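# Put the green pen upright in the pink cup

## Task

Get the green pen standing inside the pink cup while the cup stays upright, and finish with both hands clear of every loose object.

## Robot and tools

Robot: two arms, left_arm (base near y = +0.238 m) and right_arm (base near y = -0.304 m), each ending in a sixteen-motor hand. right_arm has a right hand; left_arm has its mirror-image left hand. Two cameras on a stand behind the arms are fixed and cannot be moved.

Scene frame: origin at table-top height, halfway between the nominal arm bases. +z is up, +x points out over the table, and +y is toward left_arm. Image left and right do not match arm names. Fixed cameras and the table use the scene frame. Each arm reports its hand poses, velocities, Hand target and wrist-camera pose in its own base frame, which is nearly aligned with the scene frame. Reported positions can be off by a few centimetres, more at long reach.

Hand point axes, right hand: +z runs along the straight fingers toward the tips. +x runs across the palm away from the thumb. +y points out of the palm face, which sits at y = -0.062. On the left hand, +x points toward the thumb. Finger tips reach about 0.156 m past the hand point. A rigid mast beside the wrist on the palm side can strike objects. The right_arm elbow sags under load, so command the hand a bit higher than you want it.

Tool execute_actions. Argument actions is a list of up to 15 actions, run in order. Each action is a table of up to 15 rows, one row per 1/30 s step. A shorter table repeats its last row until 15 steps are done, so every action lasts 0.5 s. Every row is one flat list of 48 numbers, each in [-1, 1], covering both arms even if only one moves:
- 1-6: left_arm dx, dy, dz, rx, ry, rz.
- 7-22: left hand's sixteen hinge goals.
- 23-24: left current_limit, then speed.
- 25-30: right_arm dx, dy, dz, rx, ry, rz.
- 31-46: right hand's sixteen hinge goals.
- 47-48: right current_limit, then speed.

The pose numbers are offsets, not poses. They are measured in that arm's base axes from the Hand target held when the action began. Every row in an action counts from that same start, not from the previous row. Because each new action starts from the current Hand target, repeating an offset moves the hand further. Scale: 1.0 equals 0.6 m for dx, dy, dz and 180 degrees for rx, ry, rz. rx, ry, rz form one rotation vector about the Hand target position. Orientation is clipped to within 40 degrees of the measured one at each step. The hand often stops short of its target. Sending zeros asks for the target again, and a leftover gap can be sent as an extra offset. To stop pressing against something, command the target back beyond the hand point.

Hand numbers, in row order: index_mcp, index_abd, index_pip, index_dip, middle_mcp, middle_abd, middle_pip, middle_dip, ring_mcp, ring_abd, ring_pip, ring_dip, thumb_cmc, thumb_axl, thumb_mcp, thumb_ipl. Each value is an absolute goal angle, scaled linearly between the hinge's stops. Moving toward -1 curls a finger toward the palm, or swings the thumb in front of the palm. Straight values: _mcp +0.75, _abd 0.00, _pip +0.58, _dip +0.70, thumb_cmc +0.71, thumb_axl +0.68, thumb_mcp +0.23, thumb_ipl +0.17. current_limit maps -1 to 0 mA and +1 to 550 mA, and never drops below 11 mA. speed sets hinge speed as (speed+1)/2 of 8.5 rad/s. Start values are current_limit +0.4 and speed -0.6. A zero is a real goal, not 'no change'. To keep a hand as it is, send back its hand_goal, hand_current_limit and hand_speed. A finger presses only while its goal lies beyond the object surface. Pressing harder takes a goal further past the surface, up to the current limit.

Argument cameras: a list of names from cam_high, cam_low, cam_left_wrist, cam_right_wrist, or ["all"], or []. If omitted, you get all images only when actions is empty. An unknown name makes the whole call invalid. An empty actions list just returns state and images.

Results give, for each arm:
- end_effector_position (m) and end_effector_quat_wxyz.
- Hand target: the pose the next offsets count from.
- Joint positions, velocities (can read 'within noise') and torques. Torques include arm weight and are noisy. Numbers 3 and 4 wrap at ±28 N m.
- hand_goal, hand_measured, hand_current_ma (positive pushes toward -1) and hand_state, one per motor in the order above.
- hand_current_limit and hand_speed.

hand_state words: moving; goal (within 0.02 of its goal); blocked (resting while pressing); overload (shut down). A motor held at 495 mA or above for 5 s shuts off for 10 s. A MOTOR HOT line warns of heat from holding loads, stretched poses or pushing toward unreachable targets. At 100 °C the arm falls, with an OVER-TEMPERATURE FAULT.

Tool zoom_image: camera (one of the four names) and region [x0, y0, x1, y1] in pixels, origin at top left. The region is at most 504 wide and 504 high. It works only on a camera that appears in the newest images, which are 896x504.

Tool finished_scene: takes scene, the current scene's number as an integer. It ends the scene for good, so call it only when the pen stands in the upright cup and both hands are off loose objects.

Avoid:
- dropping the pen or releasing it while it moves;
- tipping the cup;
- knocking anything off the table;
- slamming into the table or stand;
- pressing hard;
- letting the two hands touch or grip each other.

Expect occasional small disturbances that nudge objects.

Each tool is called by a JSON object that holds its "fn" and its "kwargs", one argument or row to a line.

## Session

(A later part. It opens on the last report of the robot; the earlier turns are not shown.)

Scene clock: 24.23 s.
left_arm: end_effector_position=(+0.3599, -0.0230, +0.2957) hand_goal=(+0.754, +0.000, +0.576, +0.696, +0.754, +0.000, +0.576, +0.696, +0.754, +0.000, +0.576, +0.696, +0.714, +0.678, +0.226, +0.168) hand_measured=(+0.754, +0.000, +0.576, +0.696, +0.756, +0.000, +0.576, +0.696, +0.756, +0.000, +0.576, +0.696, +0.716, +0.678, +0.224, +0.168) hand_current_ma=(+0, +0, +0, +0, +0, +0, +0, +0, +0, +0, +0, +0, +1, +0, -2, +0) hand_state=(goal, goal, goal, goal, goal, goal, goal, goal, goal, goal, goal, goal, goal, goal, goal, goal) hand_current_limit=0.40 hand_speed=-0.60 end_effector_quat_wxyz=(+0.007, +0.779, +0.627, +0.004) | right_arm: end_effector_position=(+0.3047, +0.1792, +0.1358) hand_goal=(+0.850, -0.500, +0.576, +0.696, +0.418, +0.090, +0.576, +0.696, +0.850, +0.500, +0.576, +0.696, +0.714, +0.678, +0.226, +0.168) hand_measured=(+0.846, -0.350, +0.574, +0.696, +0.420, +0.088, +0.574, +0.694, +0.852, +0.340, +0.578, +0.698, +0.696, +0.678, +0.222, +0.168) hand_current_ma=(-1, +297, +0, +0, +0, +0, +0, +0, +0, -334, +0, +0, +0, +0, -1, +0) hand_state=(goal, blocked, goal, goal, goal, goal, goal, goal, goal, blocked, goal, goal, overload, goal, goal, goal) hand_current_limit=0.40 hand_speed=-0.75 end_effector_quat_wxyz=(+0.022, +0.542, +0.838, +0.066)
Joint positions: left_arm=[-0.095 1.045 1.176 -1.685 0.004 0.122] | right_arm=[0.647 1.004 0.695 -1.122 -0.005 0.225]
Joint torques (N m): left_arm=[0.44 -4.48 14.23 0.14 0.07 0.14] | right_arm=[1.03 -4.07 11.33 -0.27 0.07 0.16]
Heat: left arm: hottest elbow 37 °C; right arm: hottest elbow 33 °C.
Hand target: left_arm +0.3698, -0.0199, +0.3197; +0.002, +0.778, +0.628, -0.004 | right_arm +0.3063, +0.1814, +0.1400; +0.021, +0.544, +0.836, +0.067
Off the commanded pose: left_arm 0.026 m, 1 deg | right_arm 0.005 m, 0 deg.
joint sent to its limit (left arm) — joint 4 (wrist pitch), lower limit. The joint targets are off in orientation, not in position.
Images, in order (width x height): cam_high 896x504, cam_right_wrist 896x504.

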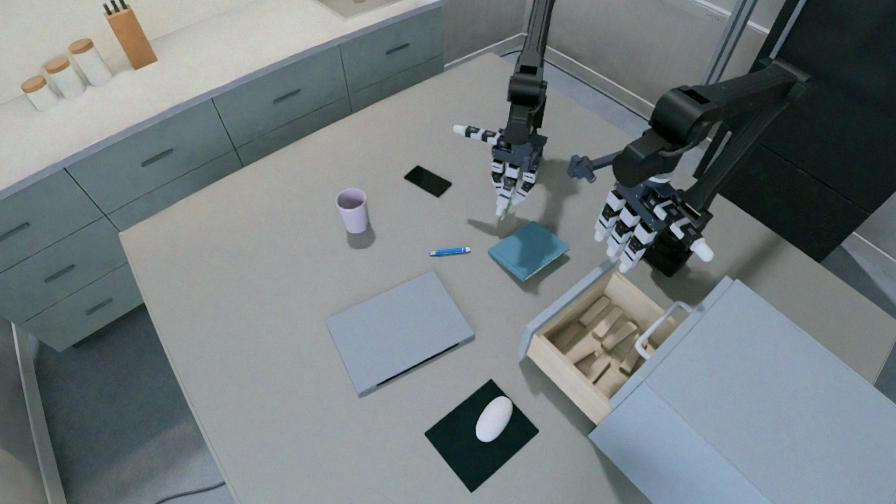

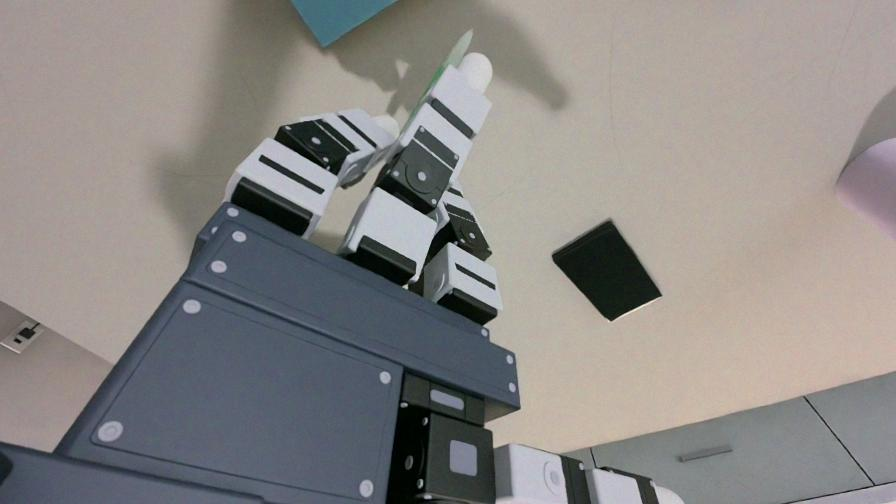

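{"fn": "execute_actions", "kwargs": {
  "actions": [
    [[0,0,0,0,0,0,0.754,0,0.576,0.696,0.754,0,0.576,0.696,0.754,0,0.576,0.696,0.714,0.678,0.226,0.168,0.4,-0.6,0.01,0,0.133,-0.0288,0.0381,0,0.849,-0.5,0.576,0.696,0.418,0.05,-0.3,0.1,0.849,0.5,0.576,0.696,0.714,0.678,0.226,0.168,0.4,-0.6]],
    [[0,0,0,0,0,0,0.754,0,0.576,0.696,0.754,0,0.576,0.696,0.754,0,0.576,0.696,0.714,0.678,0.226,0.168,0.4,-0.6,0.16,0.033,0,0,0,0.1311,0.849,-0.5,0.576,0.696,0.14,0,-0.88,-0.6,0.849,0.5,0.576,0.696,0.714,0.678,0.226,0.168,0.4,-0.5]],
    [[0,0,0,0,0,0,0.754,0,0.576,0.696,0.754,0,0.576,0.696,0.754,0,0.576,0.696,0.714,0.678,0.226,0.168,0.4,-0.6,0.16,0.033,0,0,0,0.1311,0.849,-0.5,0.576,0.696,0.14,0,-0.88,-0.6,0.849,0.5,0.576,0.696,0.714,0.678,0.226,0.168,0.4,-0.5]],
    [[0,0,0,0,0,0,0.754,0,0.576,0.696,0.754,0,0.576,0.696,0.754,0,0.576,0.696,0.714,0.678,0.226,0.168,0.4,-0.6,0.07,0,0,0,0,0.1311,0.849,-0.5,0.576,0.696,0.14,0,-0.88,-0.6,0.849,0.5,0.576,0.696,0.714,0.678,0.226,0.168,0.4,-0.5]],
    [[0,0,0,0,0,0,0.754,0,0.576,0.696,0.754,0,0.576,0.696,0.754,0,0.576,0.696,0.714,0.678,0.226,0.168,0.4,-0.6,0.053,-0.063,0,-0.1577,-0.0138,0,0.849,-0.5,0.576,0.696,0.14,0,-0.88,-0.6,0.849,0.5,0.576,0.696,0.714,0.678,0.226,0.168,0.4,-0.5]],
    [[0,0,0,0,0,0,0.754,0,0.576,0.696,0.754,0,0.576,0.696,0.754,0,0.576,0.696,0.714,0.678,0.226,0.168,0.4,-0.6,0.053,-0.063,0,-0.1577,-0.0138,0,0.849,-0.5,0.576,0.696,0.14,0,-0.88,-0.6,0.849,0.5,0.576,0.696,0.714,0.678,0.226,0.168,0.4,-0.5]]
  ],
  "cameras": ["all"]
}}

{"fn": "zoom_image", "kwargs": {
  "camera": "cam_high",
  "region": [310, 150, 430, 250]
}}

{"fn": "zoom_image", "kwargs": {
  "camera": "cam_low",
  "region": [240, 150, 380, 260]
}}

Scene clock: 31.03 s.
left_arm: end_effector_position=(+0.3599, -0.0230, +0.2957) hand_goal=(+0.754, +0.000, +0.576, +0.696, +0.754, +0.000, +0.576, +0.696, +0.754, +0.000, +0.576, +0.696, +0.714, +0.678, +0.226, +0.168) hand_measured=(+0.754, +0.000, +0.576, +0.696, +0.756, +0.000, +0.576, +0.696, +0.756, +0.000, +0.576, +0.696, +0.716, +0.678, +0.224, +0.168) hand_current_ma=(+0, +0, +0, +0, +0, +0, +0, +0, +0, +0, +0, +0, +1, +0, -2, +0) hand_state=(goal, goal, goal, goal, goal, goal, goal, goal, goal, goal, goal, goal, goal, goal, goal, goal) hand_current_limit=0.40 hand_speed=-0.60 end_effector_quat_wxyz=(+0.007, +0.779, +0.627, +0.004) | right_arm: end_effector_position=(+0.5963, +0.1383, +0.1969) hand_goal=(+0.850, -0.500, +0.576, +0.696, +0.140, +0.000, -0.880, -0.600, +0.850, +0.500, +0.576, +0.696, +0.714, +0.678, +0.226, +0.168) hand_measured=(+0.836, -0.350, +0.572, +0.696, +0.142, +0.002, -0.874, -0.598, +0.840, +0.340, +0.576, +0.698, -0.258, +0.678, +0.222, +0.168) hand_current_ma=(-6, +295, -1, +0, +0, +0, +1, +0, -3, -334, +0, +0, +0, +0, -1, +0) hand_state=(goal, blocked, goal, goal, goal, goal, goal, goal, goal, blocked, goal, goal, overload, goal, goal, goal) hand_current_limit=0.40 hand_speed=-0.50 end_effector_quat_wxyz=(+0.074, -0.083, +0.885, -0.452)
Joint positions: left_arm=[-0.095 1.045 1.176 -1.685 0.004 0.122] | right_arm=[0.386 1.936 1.879 -1.694 0.939 -1.281]
Joint torques (N m): left_arm=[0.73 -4.78 14.26 0.13 0.07 0.13] | right_arm=[1.03 -20.42 15.25 -0.79 0.95 0.13]
Heat: left arm: hottest elbow 39 °C; right arm: hottest elbow 34 °C.
Hand target: left_arm +0.3698, -0.0199, +0.3197; +0.002, +0.778, +0.628, -0.004 | right_arm +0.6098, +0.1456, +0.2198; +0.020, -0.035, +0.876, -0.481
Off the commanded pose: left_arm 0.026 m, 1 deg | right_arm 0.028 m, 9 deg.
joint sent to its limit (left arm) — joint 4 (wrist pitch), lower limit.
joint sent to its limit (right arm) — joint 4 (wrist pitch), lower limit.
not at rest: the robot was still moving 3 seconds after this call's last action.

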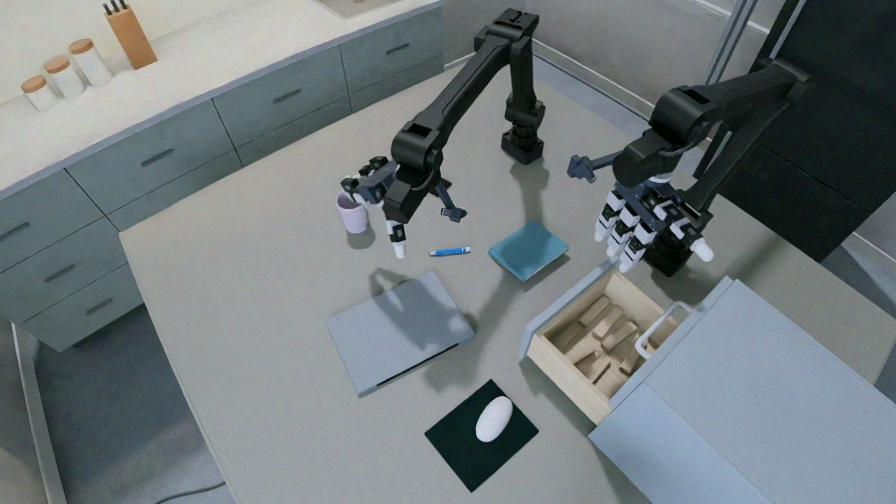

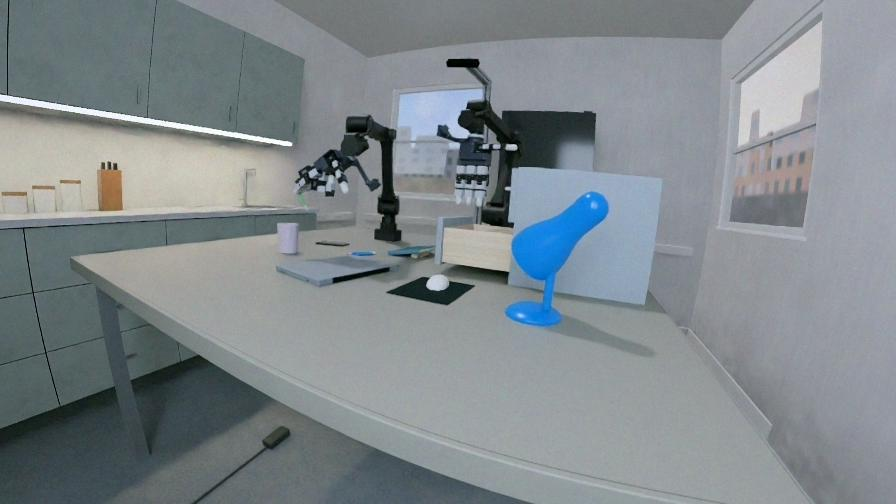

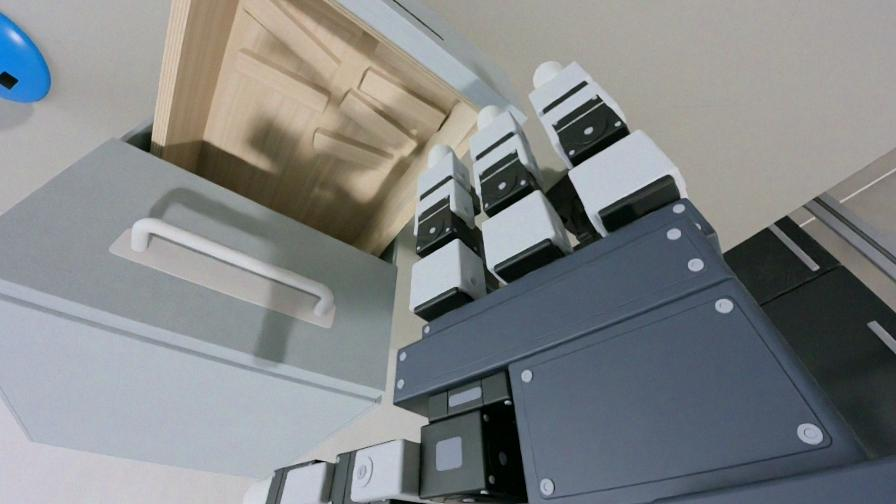

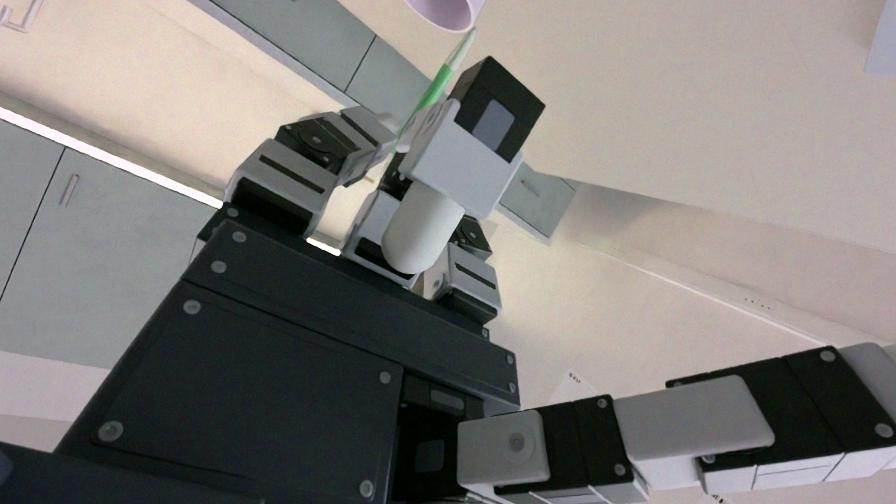

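Scaled by 4.200 from the camera's 896x504 image, which has a finer 1280x720 frame.

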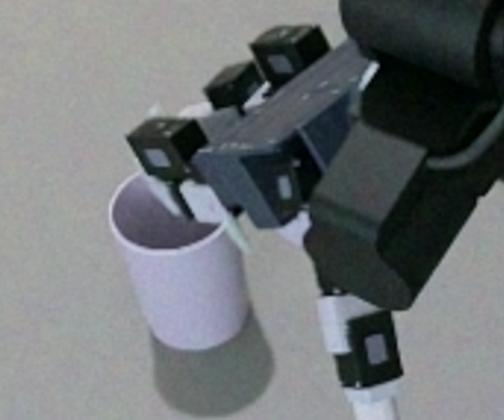

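Scaled by 3.600 from the camera's 896x504 image, which has a finer 1280x720 frame.

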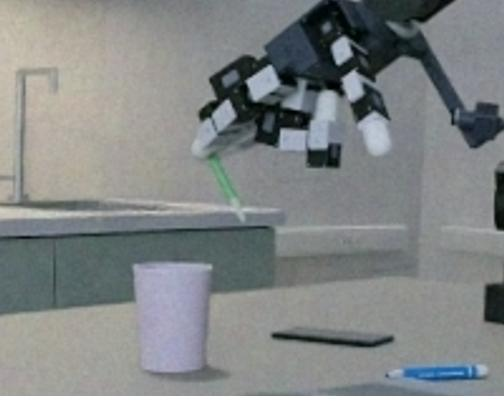

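{"fn": "execute_actions", "kwargs": {
  "actions": [
    [[0,0,0,0,0,0,0.754,0,0.576,0.696,0.754,0,0.576,0.696,0.754,0,0.576,0.696,0.714,0.678,0.226,0.168,0.4,-0.6,0.022,-0.16,-0.045,0,0,0,0.849,-0.5,0.576,0.696,0.14,0,-0.88,-0.6,0.849,0.5,0.576,0.696,0.714,0.678,0.226,0.168,0.4,-0.5]]
  ],
  "cameras": ["cam_high","cam_low","cam_right_wrist"]
}}

{"fn": "zoom_image", "kwargs": {
  "camera": "cam_high",
  "region": [310, 150, 430, 250]
}}

{"fn": "zoom_image", "kwargs": {
  "camera": "cam_low",
  "region": [240, 150, 380, 260]
}}

Scene clock: 34.17 s.
left_arm: end_effector_position=(+0.3599, -0.0230, +0.2957) hand_goal=(+0.754, +0.000, +0.576, +0.696, +0.754, +0.000, +0.576, +0.696, +0.754, +0.000, +0.576, +0.696, +0.714, +0.678, +0.226, +0.168) hand_measured=(+0.754, +0.000, +0.576, +0.696, +0.756, +0.000, +0.576, +0.696, +0.756, +0.000, +0.576, +0.696, +0.716, +0.678, +0.224, +0.168) hand_current_ma=(+0, +0, +0, +0, +0, +0, +0, +0, +0, +0, +0, +0, +1, +0, -2, +0) hand_state=(goal, goal, goal, goal, goal, goal, goal, goal, goal, goal, goal, goal, goal, goal, goal, goal) hand_current_limit=0.40 hand_speed=-0.60 end_effector_quat_wxyz=(+0.007, +0.779, +0.627, +0.004) | right_arm: end_effector_position=(+0.6119, +0.0453, +0.1736) hand_goal=(+0.850, -0.500, +0.576, +0.696, +0.140, +0.000, -0.880, -0.600, +0.850, +0.500, +0.576, +0.696, +0.714, +0.678, +0.226, +0.168) hand_measured=(+0.836, -0.350, +0.572, +0.696, +0.140, +0.002, -0.874, -0.598, +0.840, +0.340, +0.576, +0.698, -0.330, +0.678, +0.222, +0.168) hand_current_ma=(-6, +295, -1, +0, +0, +0, +1, +0, -3, -334, +0, +0, +0, +0, -1, +0) hand_state=(goal, blocked, goal, goal, goal, goal, goal, goal, goal, blocked, goal, goal, overload, goal, goal, goal) hand_current_limit=0.40 hand_speed=-0.50 end_effector_quat_wxyz=(+0.018, -0.047, +0.877, -0.478)
Joint positions: left_arm=[-0.095 1.045 1.176 -1.685 0.004 0.122] | right_arm=[0.241 1.981 1.879 -1.694 0.981 -1.316]
Joint torques (N m): left_arm=[0.44 -4.19 14.23 0.17 0.04 0.08] | right_arm=[0.97 -21.25 14.23 -0.88 0.88 -0.03]
Heat: left arm: hottest elbow 39 °C; right arm: hottest elbow 34 °C.
Hand target: left_arm +0.3698, -0.0199, +0.3197; +0.002, +0.778, +0.628, -0.004 | right_arm +0.6230, +0.0495, +0.1929; +0.020, -0.035, +0.876, -0.481
Off the commanded pose: left_arm 0.026 m, 1 deg | right_arm 0.023 m, 1 deg.
joint sent to its limit (left arm) — joint 4 (wrist pitch), lower limit. The joint targets are off in orientation, not in position.
joint sent to its limit (right arm) — joint 4 (wrist pitch), lower limit. The joint targets still meet the commanded pose.
Images, in order (width x height): cam_high 896x504, cam_low 896x504, cam_right_wrist 896x504.

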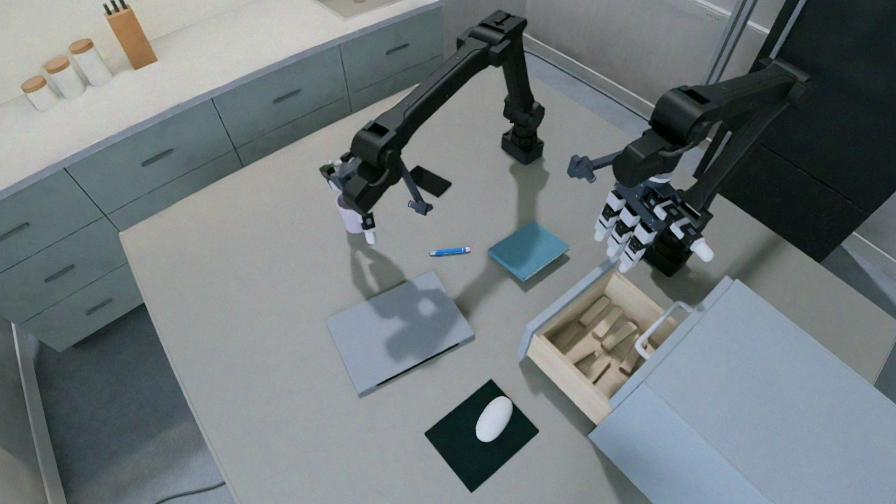

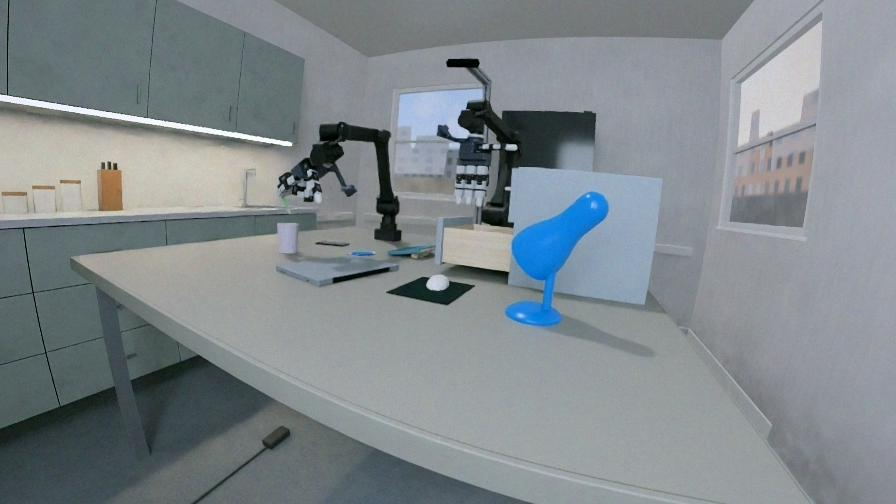

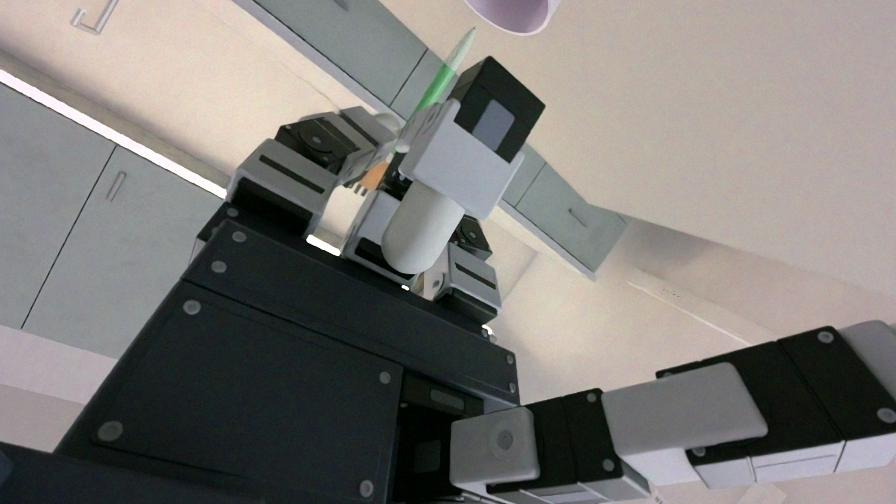

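Scaled by 4.200 from the camera's 896x504 image, which has a finer 1280x720 frame.

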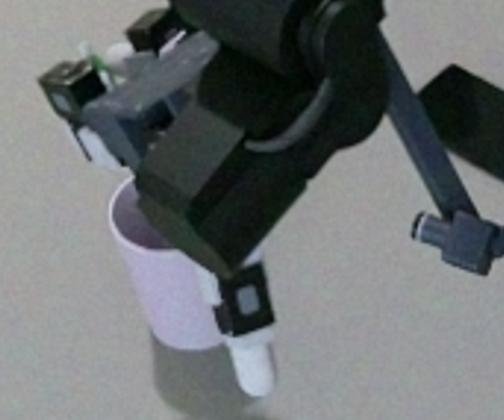

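Scaled by 3.600 from the camera's 896x504 image, which has a finer 1280x720 frame.

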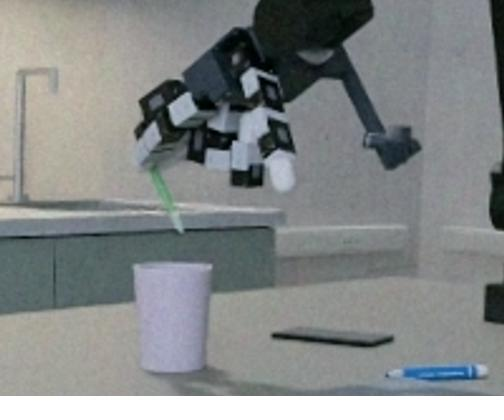

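{"fn": "execute_actions", "kwargs": {
  "actions": [
    [[0,0,0,0,0,0,0.754,0,0.576,0.696,0.754,0,0.576,0.696,0.754,0,0.576,0.696,0.714,0.678,0.226,0.168,0.4,-0.6,-0.003,-0.007,-0.115,0,0,0,0.849,-0.5,0.576,0.696,0.14,0,-0.88,-0.6,0.849,0.5,0.576,0.696,0.714,0.678,0.226,0.168,0.4,-0.5]]
  ],
  "cameras": ["cam_high","cam_low","cam_right_wrist"]
}}

{"fn": "zoom_image", "kwargs": {
  "camera": "cam_right_wrist",
  "region": [400, 0, 620, 120]
}}

{"fn": "zoom_image", "kwargs": {
  "camera": "cam_low",
  "region": [240, 150, 380, 260]
}}

Scene clock: 36.03 s.
left_arm: end_effector_position=(+0.3599, -0.0230, +0.2957) hand_goal=(+0.754, +0.000, +0.576, +0.696, +0.754, +0.000, +0.576, +0.696, +0.754, +0.000, +0.576, +0.696, +0.714, +0.678, +0.226, +0.168) hand_measured=(+0.754, +0.000, +0.576, +0.696, +0.756, +0.000, +0.576, +0.696, +0.756, +0.000, +0.576, +0.696, +0.716, +0.678, +0.224, +0.168) hand_current_ma=(+0, +0, +0, +0, +0, +0, +0, +0, +0, +0, +0, +0, +1, +0, -2, +0) hand_state=(goal, goal, goal, goal, goal, goal, goal, goal, goal, goal, goal, goal, goal, goal, goal, goal) hand_current_limit=0.40 hand_speed=-0.60 end_effector_quat_wxyz=(+0.007, +0.779, +0.627, +0.004) | right_arm: end_effector_position=(+0.6175, +0.0457, +0.1160) hand_goal=(+0.850, -0.500, +0.576, +0.696, +0.140, +0.000, -0.880, -0.600, +0.850, +0.500, +0.576, +0.696, +0.714, +0.678, +0.226, +0.168) hand_measured=(+0.836, -0.350, +0.572, +0.696, +0.140, +0.002, -0.874, -0.598, +0.840, +0.340, +0.576, +0.698, -0.330, +0.678, +0.222, +0.168) hand_current_ma=(-6, +295, -1, +0, +0, +0, +1, +0, -3, -334, +0, +0, +0, +0, -1, +0) hand_state=(goal, blocked, goal, goal, goal, goal, goal, goal, goal, blocked, goal, goal, overload, goal, goal, goal) hand_current_limit=0.40 hand_speed=-0.50 end_effector_quat_wxyz=(+0.009, -0.045, +0.875, -0.482)
Joint positions: left_arm=[-0.095 1.045 1.176 -1.685 0.004 0.122] | right_arm=[0.241 2.044 1.823 -1.614 0.983 -1.29]
Joint torques (N m): left_arm=[0.38 -4.19 14.2 0.27 0.07 0.12] | right_arm=[0.62 -22.18 9.7 -0.35 0.9 0.15]
Heat: left arm: hottest elbow 39 °C; right arm: hottest elbow 34 °C.
Hand target: left_arm +0.3698, -0.0199, +0.3197; +0.002, +0.778, +0.628, -0.004 | right_arm +0.6213, +0.0454, +0.1239; +0.021, -0.035, +0.876, -0.481
Off the commanded pose: left_arm 0.026 m, 1 deg | right_arm 0.009 m, 2 deg.
joint sent to its limit (left arm) — joint 4 (wrist pitch), lower limit. The joint targets are off in orientation, not in position.
Images, in order (width x height): cam_high 896x504, cam_low 896x504, cam_right_wrist 896x504.

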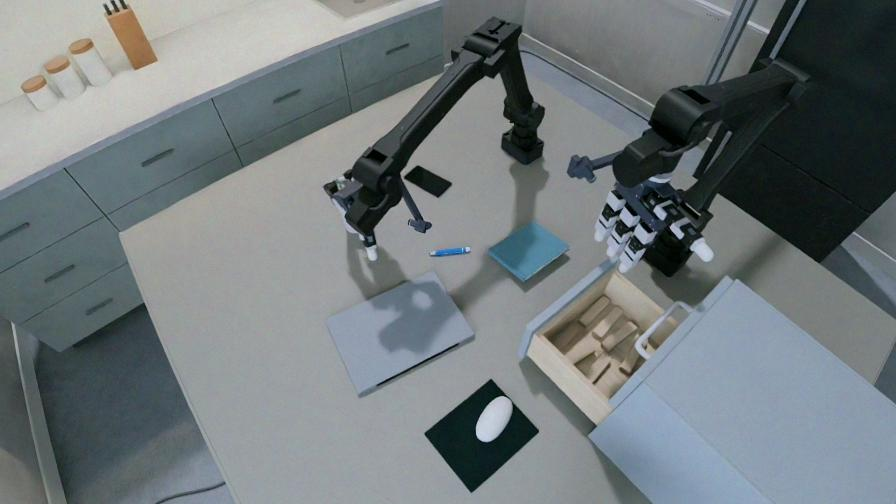

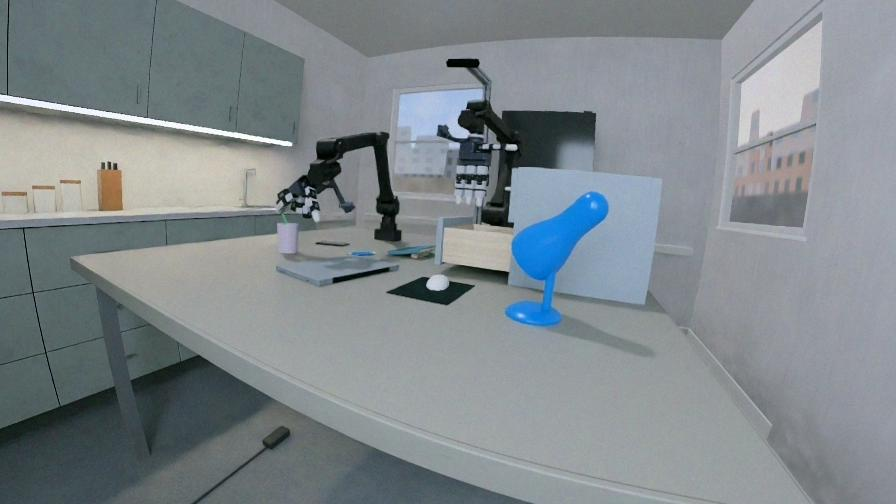

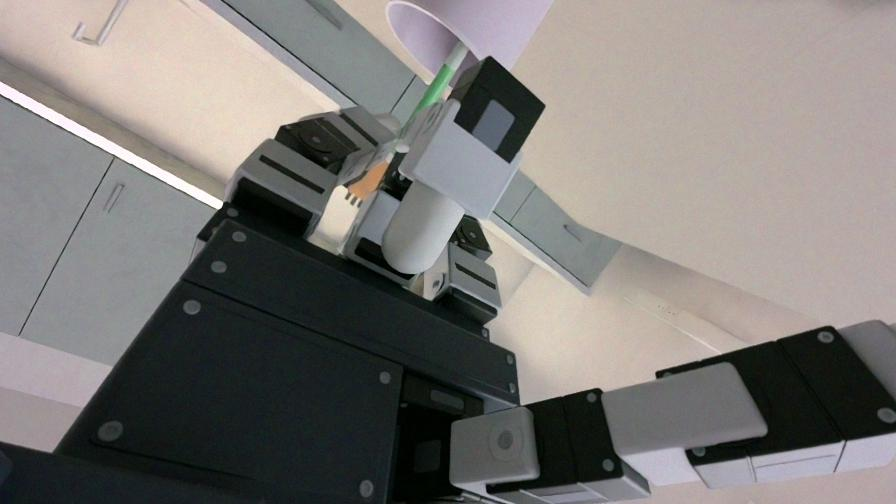

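Scaled by 2.291 from the camera's 896x504 image, which has a finer 1280x720 frame.

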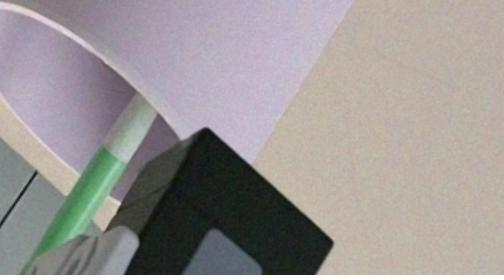

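Scaled by 3.600 from the camera's 896x504 image, which has a finer 1280x720 frame.

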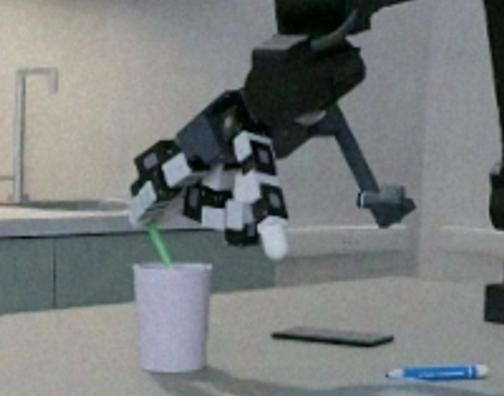

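{"fn": "execute_actions", "kwargs": {
  "actions": [
    [[0,0,0,0,0,0,0.754,0,0.576,0.696,0.754,0,0.576,0.696,0.754,0,0.576,0.696,0.714,0.678,0.226,0.168,0.4,-0.6,-0.009,-0.003,-0.078,0,0,0,0.849,-0.5,0.576,0.696,0.14,0,-0.88,-0.6,0.849,0.5,0.576,0.696,0.714,0.678,0.226,0.168,0.4,-0.5]]
  ],
  "cameras": ["cam_low","cam_right_wrist"]
}}

{"fn": "zoom_image", "kwargs": {
  "camera": "cam_right_wrist",
  "region": [340, 0, 560, 120]
}}

{"fn": "zoom_image", "kwargs": {
  "camera": "cam_low",
  "region": [240, 180, 340, 260]
}}

Scene clock: 37.07 s.
left_arm: end_effector_position=(+0.3599, -0.0230, +0.2957) hand_goal=(+0.754, +0.000, +0.576, +0.696, +0.754, +0.000, +0.576, +0.696, +0.754, +0.000, +0.576, +0.696, +0.714, +0.678, +0.226, +0.168) hand_measured=(+0.754, +0.000, +0.576, +0.696, +0.756, +0.000, +0.576, +0.696, +0.756, +0.000, +0.576, +0.696, +0.716, +0.678, +0.224, +0.168) hand_current_ma=(+0, +0, +0, +0, +0, +0, +0, +0, +0, +0, +0, +0, +1, +0, -2, +0) hand_state=(goal, goal, goal, goal, goal, goal, goal, goal, goal, goal, goal, goal, goal, goal, goal, goal) hand_current_limit=0.40 hand_speed=-0.60 end_effector_quat_wxyz=(+0.007, +0.779, +0.627, +0.004) | right_arm: end_effector_position=(+0.6140, +0.0444, +0.0742) hand_goal=(+0.850, -0.500, +0.576, +0.696, +0.140, +0.000, -0.880, -0.600, +0.850, +0.500, +0.576, +0.696, +0.714, +0.678, +0.226, +0.168) hand_measured=(+0.836, -0.350, +0.572, +0.696, +0.140, +0.002, -0.874, -0.598, +0.840, +0.340, +0.576, +0.698, -0.332, +0.678, +0.222, +0.168) hand_current_ma=(-6, +295, -1, +0, +0, +0, +1, +0, -3, -334, +0, +0, +0, +0, -1, +0) hand_state=(goal, blocked, goal, goal, goal, goal, goal, goal, goal, blocked, goal, goal, overload, goal, goal, goal) hand_current_limit=0.40 hand_speed=-0.50 end_effector_quat_wxyz=(+0.015, -0.040, +0.875, -0.481)
Joint positions: left_arm=[-0.095 1.045 1.176 -1.685 0.004 0.122] | right_arm=[0.241 2.058 1.731 -1.498 0.984 -1.284]
Joint torques (N m): left_arm=[-0.03 -4.07 14.27 0.21 0.03 0.12] | right_arm=[0.5 -22.01 8.98 -0.34 0.87 0.08]
Heat: left arm: hottest elbow 40 °C; right arm: hottest elbow 34 °C.
Hand target: left_arm +0.3698, -0.0199, +0.3197; +0.002, +0.778, +0.628, -0.004 | right_arm +0.6158, +0.0435, +0.0771; +0.020, -0.035, +0.876, -0.481
Off the commanded pose: left_arm 0.026 m, 1 deg | right_arm 0.004 m, 1 deg.
joint sent to its limit (left arm) — joint 4 (wrist pitch), lower limit. The joint targets are off in orientation, not in position.
Images, in order (width x height): cam_low 896x504, cam_right_wrist 896x504.

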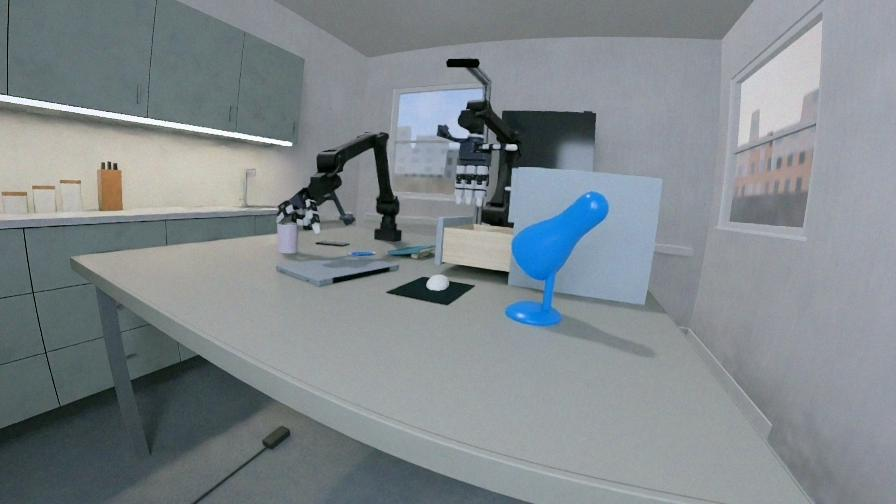

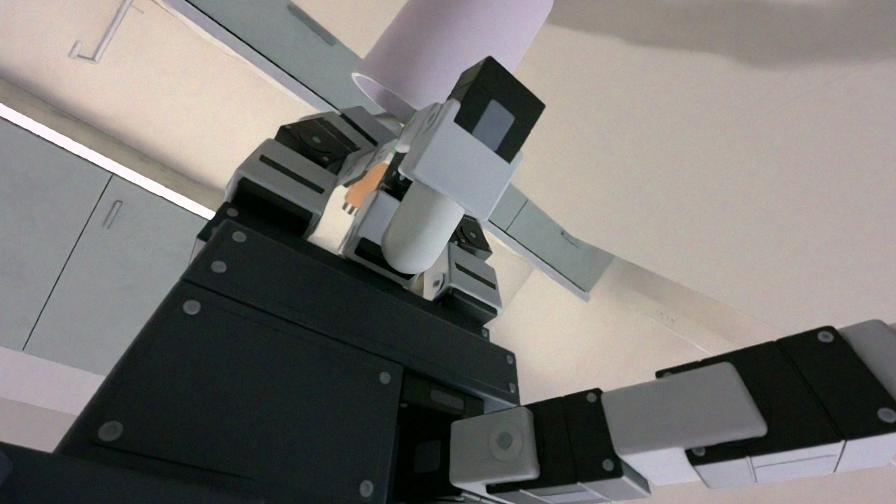

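Scaled by 2.291 from the camera's 896x504 image, which has a finer 1280x720 frame.

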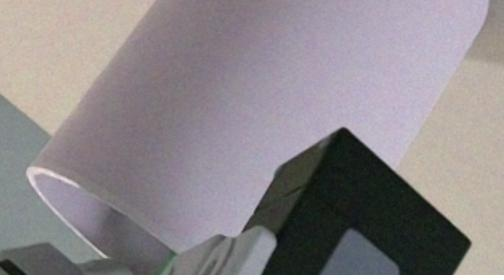

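Scaled by 5.040 from the camera's 896x504 image, which has a finer 1280x720 frame.

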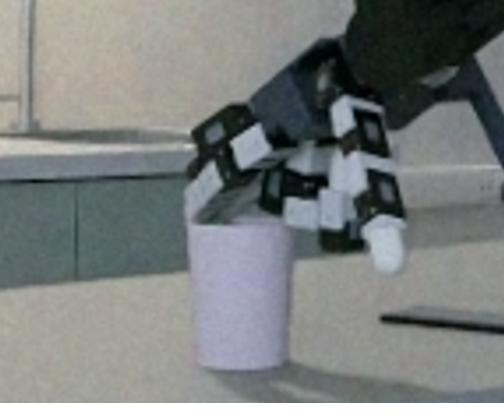

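{"fn": "execute_actions", "kwargs": {
  "actions": [
    [[0,0,0,0,0,0,0.754,0,0.576,0.696,0.754,0,0.576,0.696,0.754,0,0.576,0.696,0.714,0.678,0.226,0.168,0.4,-0.6,-0.011,0.014,-0.013,0,0,0,0.849,-0.5,0.576,0.696,0.14,0,-0.88,-0.6,0.849,0.5,0.576,0.696,0.714,0.678,0.226,0.168,0.4,-0.5]]
  ],
  "cameras": ["cam_low","cam_right_wrist"]
}}

{"fn": "zoom_image", "kwargs": {
  "camera": "cam_right_wrist",
  "region": [340, 0, 560, 120]
}}

{"fn": "zoom_image", "kwargs": {
  "camera": "cam_low",
  "region": [240, 180, 340, 260]
}}

Scene clock: 38.27 s.
left_arm: end_effector_position=(+0.3599, -0.0230, +0.2957) hand_goal=(+0.754, +0.000, +0.576, +0.696, +0.754, +0.000, +0.576, +0.696, +0.754, +0.000, +0.576, +0.696, +0.714, +0.678, +0.226, +0.168) hand_measured=(+0.754, +0.000, +0.576, +0.696, +0.756, +0.000, +0.576, +0.696, +0.756, +0.000, +0.576, +0.696, +0.716, +0.678, +0.224, +0.168) hand_current_ma=(+0, +0, +0, +0, +0, +0, +0, +0, +0, +0, +0, +0, +1, +0, -2, +0) hand_state=(goal, goal, goal, goal, goal, goal, goal, goal, goal, goal, goal, goal, goal, goal, goal, goal) hand_current_limit=0.40 hand_speed=-0.60 end_effector_quat_wxyz=(+0.007, +0.779, +0.627, +0.004) | right_arm: end_effector_position=(+0.6083, +0.0457, +0.0674) hand_goal=(+0.850, -0.500, +0.576, +0.696, +0.140, +0.000, -0.880, -0.600, +0.850, +0.500, +0.576, +0.696, +0.714, +0.678, +0.226, +0.168) hand_measured=(+0.836, -0.350, +0.572, +0.696, +0.140, +0.002, -0.874, -0.598, +0.840, +0.340, +0.576, +0.698, -0.332, +0.678, +0.222, +0.168) hand_current_ma=(-6, +295, -1, +0, +0, +0, +1, +0, -3, -334, +0, +0, +0, +0, -1, +0) hand_state=(goal, blocked, goal, goal, goal, goal, goal, goal, goal, blocked, goal, goal, overload, goal, goal, goal) hand_current_limit=0.40 hand_speed=-0.50 end_effector_quat_wxyz=(+0.012, -0.037, +0.875, -0.482)
Joint positions: left_arm=[-0.095 1.045 1.176 -1.685 0.004 0.122] | right_arm=[0.246 2.058 1.711 -1.497 0.982 -1.263]
Joint torques (N m): left_arm=[0.62 -4.13 14.23 0.12 0.1 0.12] | right_arm=[1.55 -21.89 8.69 -0.4 0.78 0.12]
Heat: left arm: hottest elbow 40 °C; right arm: hottest elbow 34 °C.
Hand target: left_arm +0.3698, -0.0199, +0.3197; +0.002, +0.778, +0.628, -0.004 | right_arm +0.6092, +0.0520, +0.0694; +0.020, -0.035, +0.876, -0.481
Off the commanded pose: left_arm 0.026 m, 1 deg | right_arm 0.007 m, 1 deg.
joint sent to its limit (left arm) — joint 4 (wrist pitch), lower limit. The joint targets are off in orientation, not in position.
Images, in order (width x height): cam_low 896x504, cam_right_wrist 896x504.

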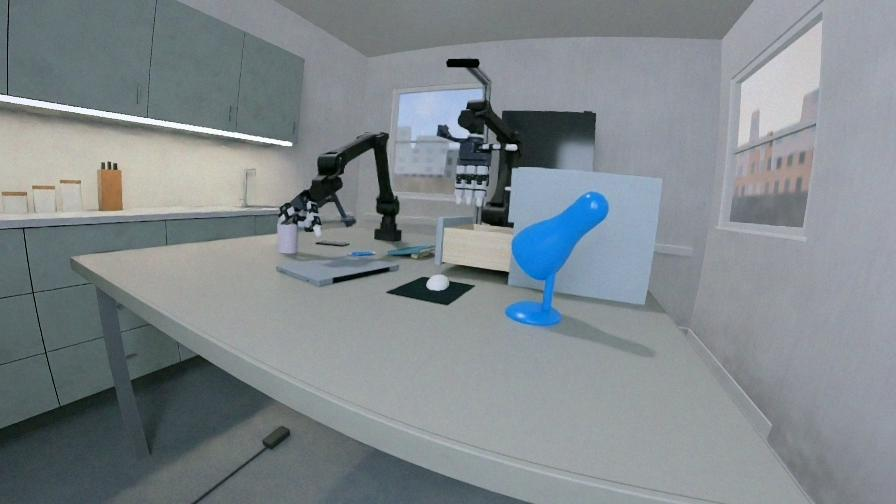

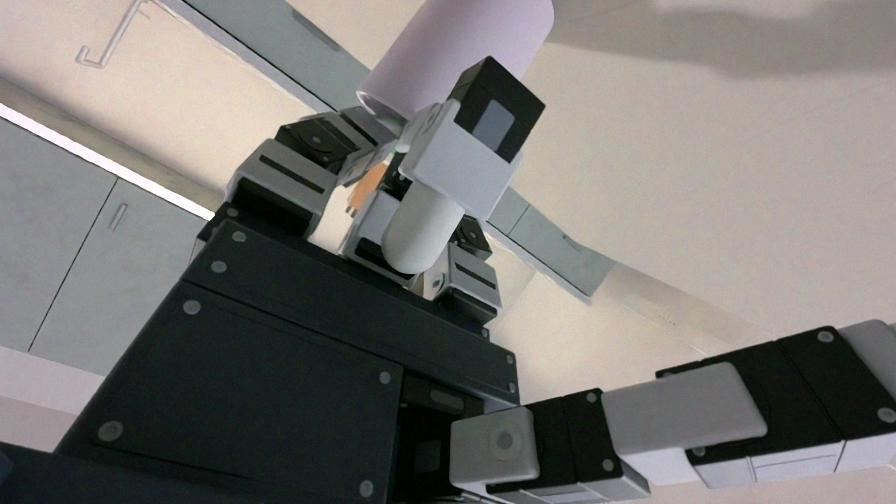

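Scaled by 2.291 from the camera's 896x504 image, which has a finer 1280x720 frame.

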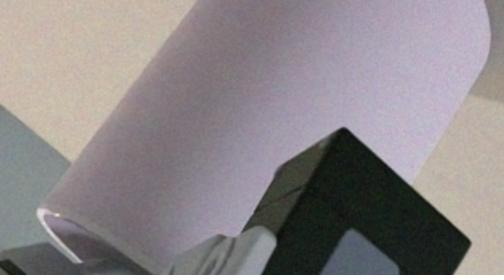

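Scaled by 5.040 from the camera's 896x504 image, which has a finer 1280x720 frame.

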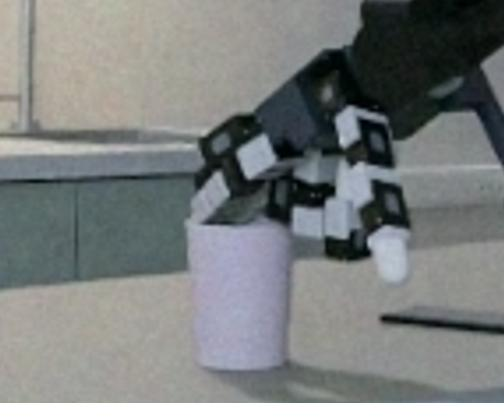

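{"fn": "execute_actions", "kwargs": {
  "actions": [
    [[0,0,0,0,0,0,0.754,0,0.576,0.696,0.754,0,0.576,0.696,0.754,0,0.576,0.696,0.714,0.678,0.226,0.168,0.4,-0.6,0,0,0,0,0,0,0.849,-0.28,0.576,0.696,0.14,0,-0.88,-0.6,0.849,0.28,0.576,0.696,0.714,0.678,0.226,0.168,0.4,-0.85]],
    [[0,0,0,0,0,0,0.754,0,0.576,0.696,0.754,0,0.576,0.696,0.754,0,0.576,0.696,0.714,0.678,0.226,0.168,0.4,-0.6,0,0,0,0,0,0,0.849,-0.3,0.576,0.696,0.14,0,-0.88,-0.6,0.849,0.3,0.576,0.696,0.714,0.678,0.226,0.168,0.4,-0.85]]
  ],
  "cameras": ["cam_low","cam_right_wrist"]
}}

{"fn": "zoom_image", "kwargs": {
  "camera": "cam_right_wrist",
  "region": [340, 0, 560, 180]
}}

{"fn": "zoom_image", "kwargs": {
  "camera": "cam_low",
  "region": [240, 180, 340, 260]
}}

Scene clock: 39.80 s.
left_arm: end_effector_position=(+0.3599, -0.0230, +0.2957) hand_goal=(+0.754, +0.000, +0.576, +0.696, +0.754, +0.000, +0.576, +0.696, +0.754, +0.000, +0.576, +0.696, +0.714, +0.678, +0.226, +0.168) hand_measured=(+0.754, +0.000, +0.576, +0.696, +0.756, +0.000, +0.576, +0.696, +0.756, +0.000, +0.576, +0.696, +0.716, +0.678, +0.224, +0.168) hand_current_ma=(+0, +0, +0, +0, +0, +0, +0, +0, +0, +0, +0, +0, +1, +0, -2, +0) hand_state=(goal, goal, goal, goal, goal, goal, goal, goal, goal, goal, goal, goal, goal, goal, goal, goal) hand_current_limit=0.40 hand_speed=-0.60 end_effector_quat_wxyz=(+0.007, +0.779, +0.627, +0.004) | right_arm: end_effector_position=(+0.6084, +0.0457, +0.0674) hand_goal=(+0.850, -0.300, +0.576, +0.696, +0.140, +0.000, -0.880, -0.600, +0.850, +0.300, +0.576, +0.696, +0.714, +0.678, +0.226, +0.168) hand_measured=(+0.836, -0.298, +0.574, +0.696, +0.140, +0.002, -0.874, -0.598, +0.840, +0.298, +0.576, +0.698, -0.332, +0.678, +0.222, +0.168) hand_current_ma=(-5, +0, +0, +0, +0, +0, +1, +0, -3, +0, +0, +0, +0, +0, -1, +0) hand_state=(goal, goal, goal, goal, goal, goal, goal, goal, goal, goal, goal, goal, overload, goal, goal, goal) hand_current_limit=0.40 hand_speed=-0.85 end_effector_quat_wxyz=(+0.012, -0.037, +0.875, -0.482)
Joint positions: left_arm=[-0.095 1.045 1.176 -1.685 0.004 0.122] | right_arm=[0.246 2.058 1.711 -1.497 0.982 -1.262]
Joint torques (N m): left_arm=[0.21 -4.42 14.2 0.06 0.06 0.12] | right_arm=[1.49 -21.89 8.69 -0.39 0.79 0.15]
Heat: left arm: hottest elbow 40 °C; right arm: hottest elbow 34 °C.
Hand target: left_arm +0.3698, -0.0199, +0.3197; +0.002, +0.778, +0.628, -0.004 | right_arm +0.6093, +0.0519, +0.0694; +0.021, -0.035, +0.876, -0.481
Off the commanded pose: left_arm 0.026 m, 1 deg | right_arm 0.007 m, 1 deg.
joint sent to its limit (left arm) — joint 4 (wrist pitch), lower limit. The joint targets are off in orientation, not in position.
Images, in order (width x height): cam_low 896x504, cam_right_wrist 896x504.

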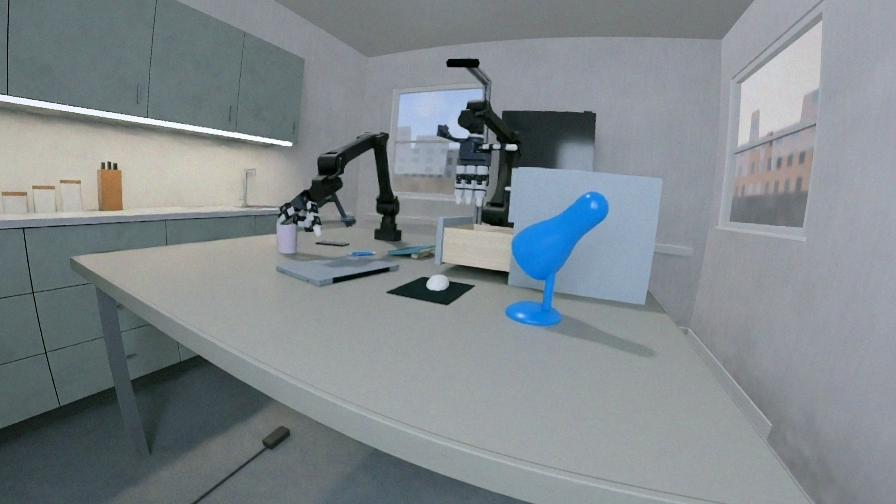

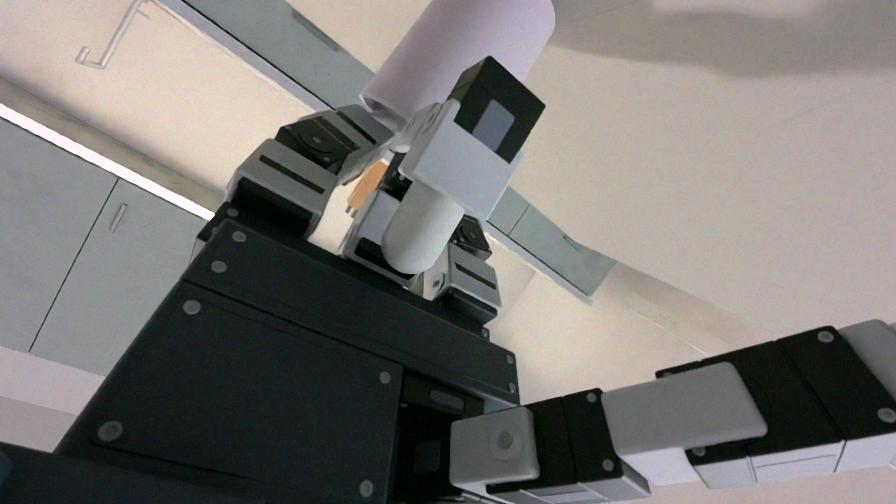

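Scaled by 2.291 from the camera's 896x504 image, which has a finer 1280x720 frame.

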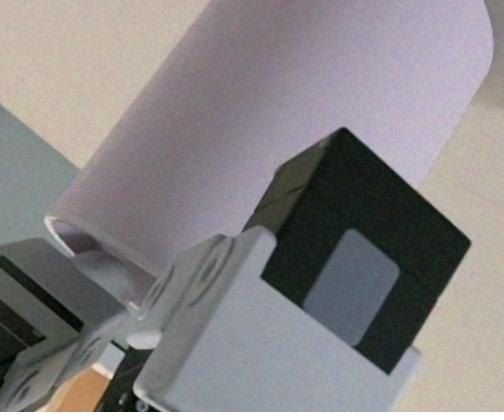

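Scaled by 5.040 from the camera's 896x504 image, which has a finer 1280x720 frame.

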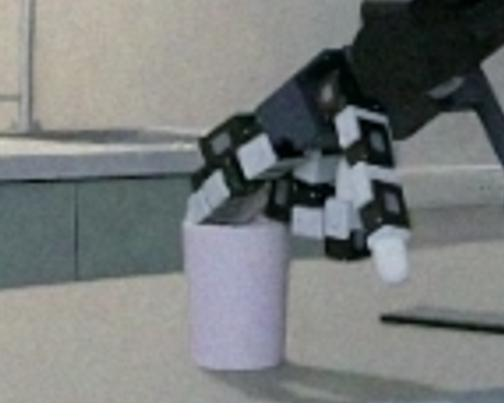

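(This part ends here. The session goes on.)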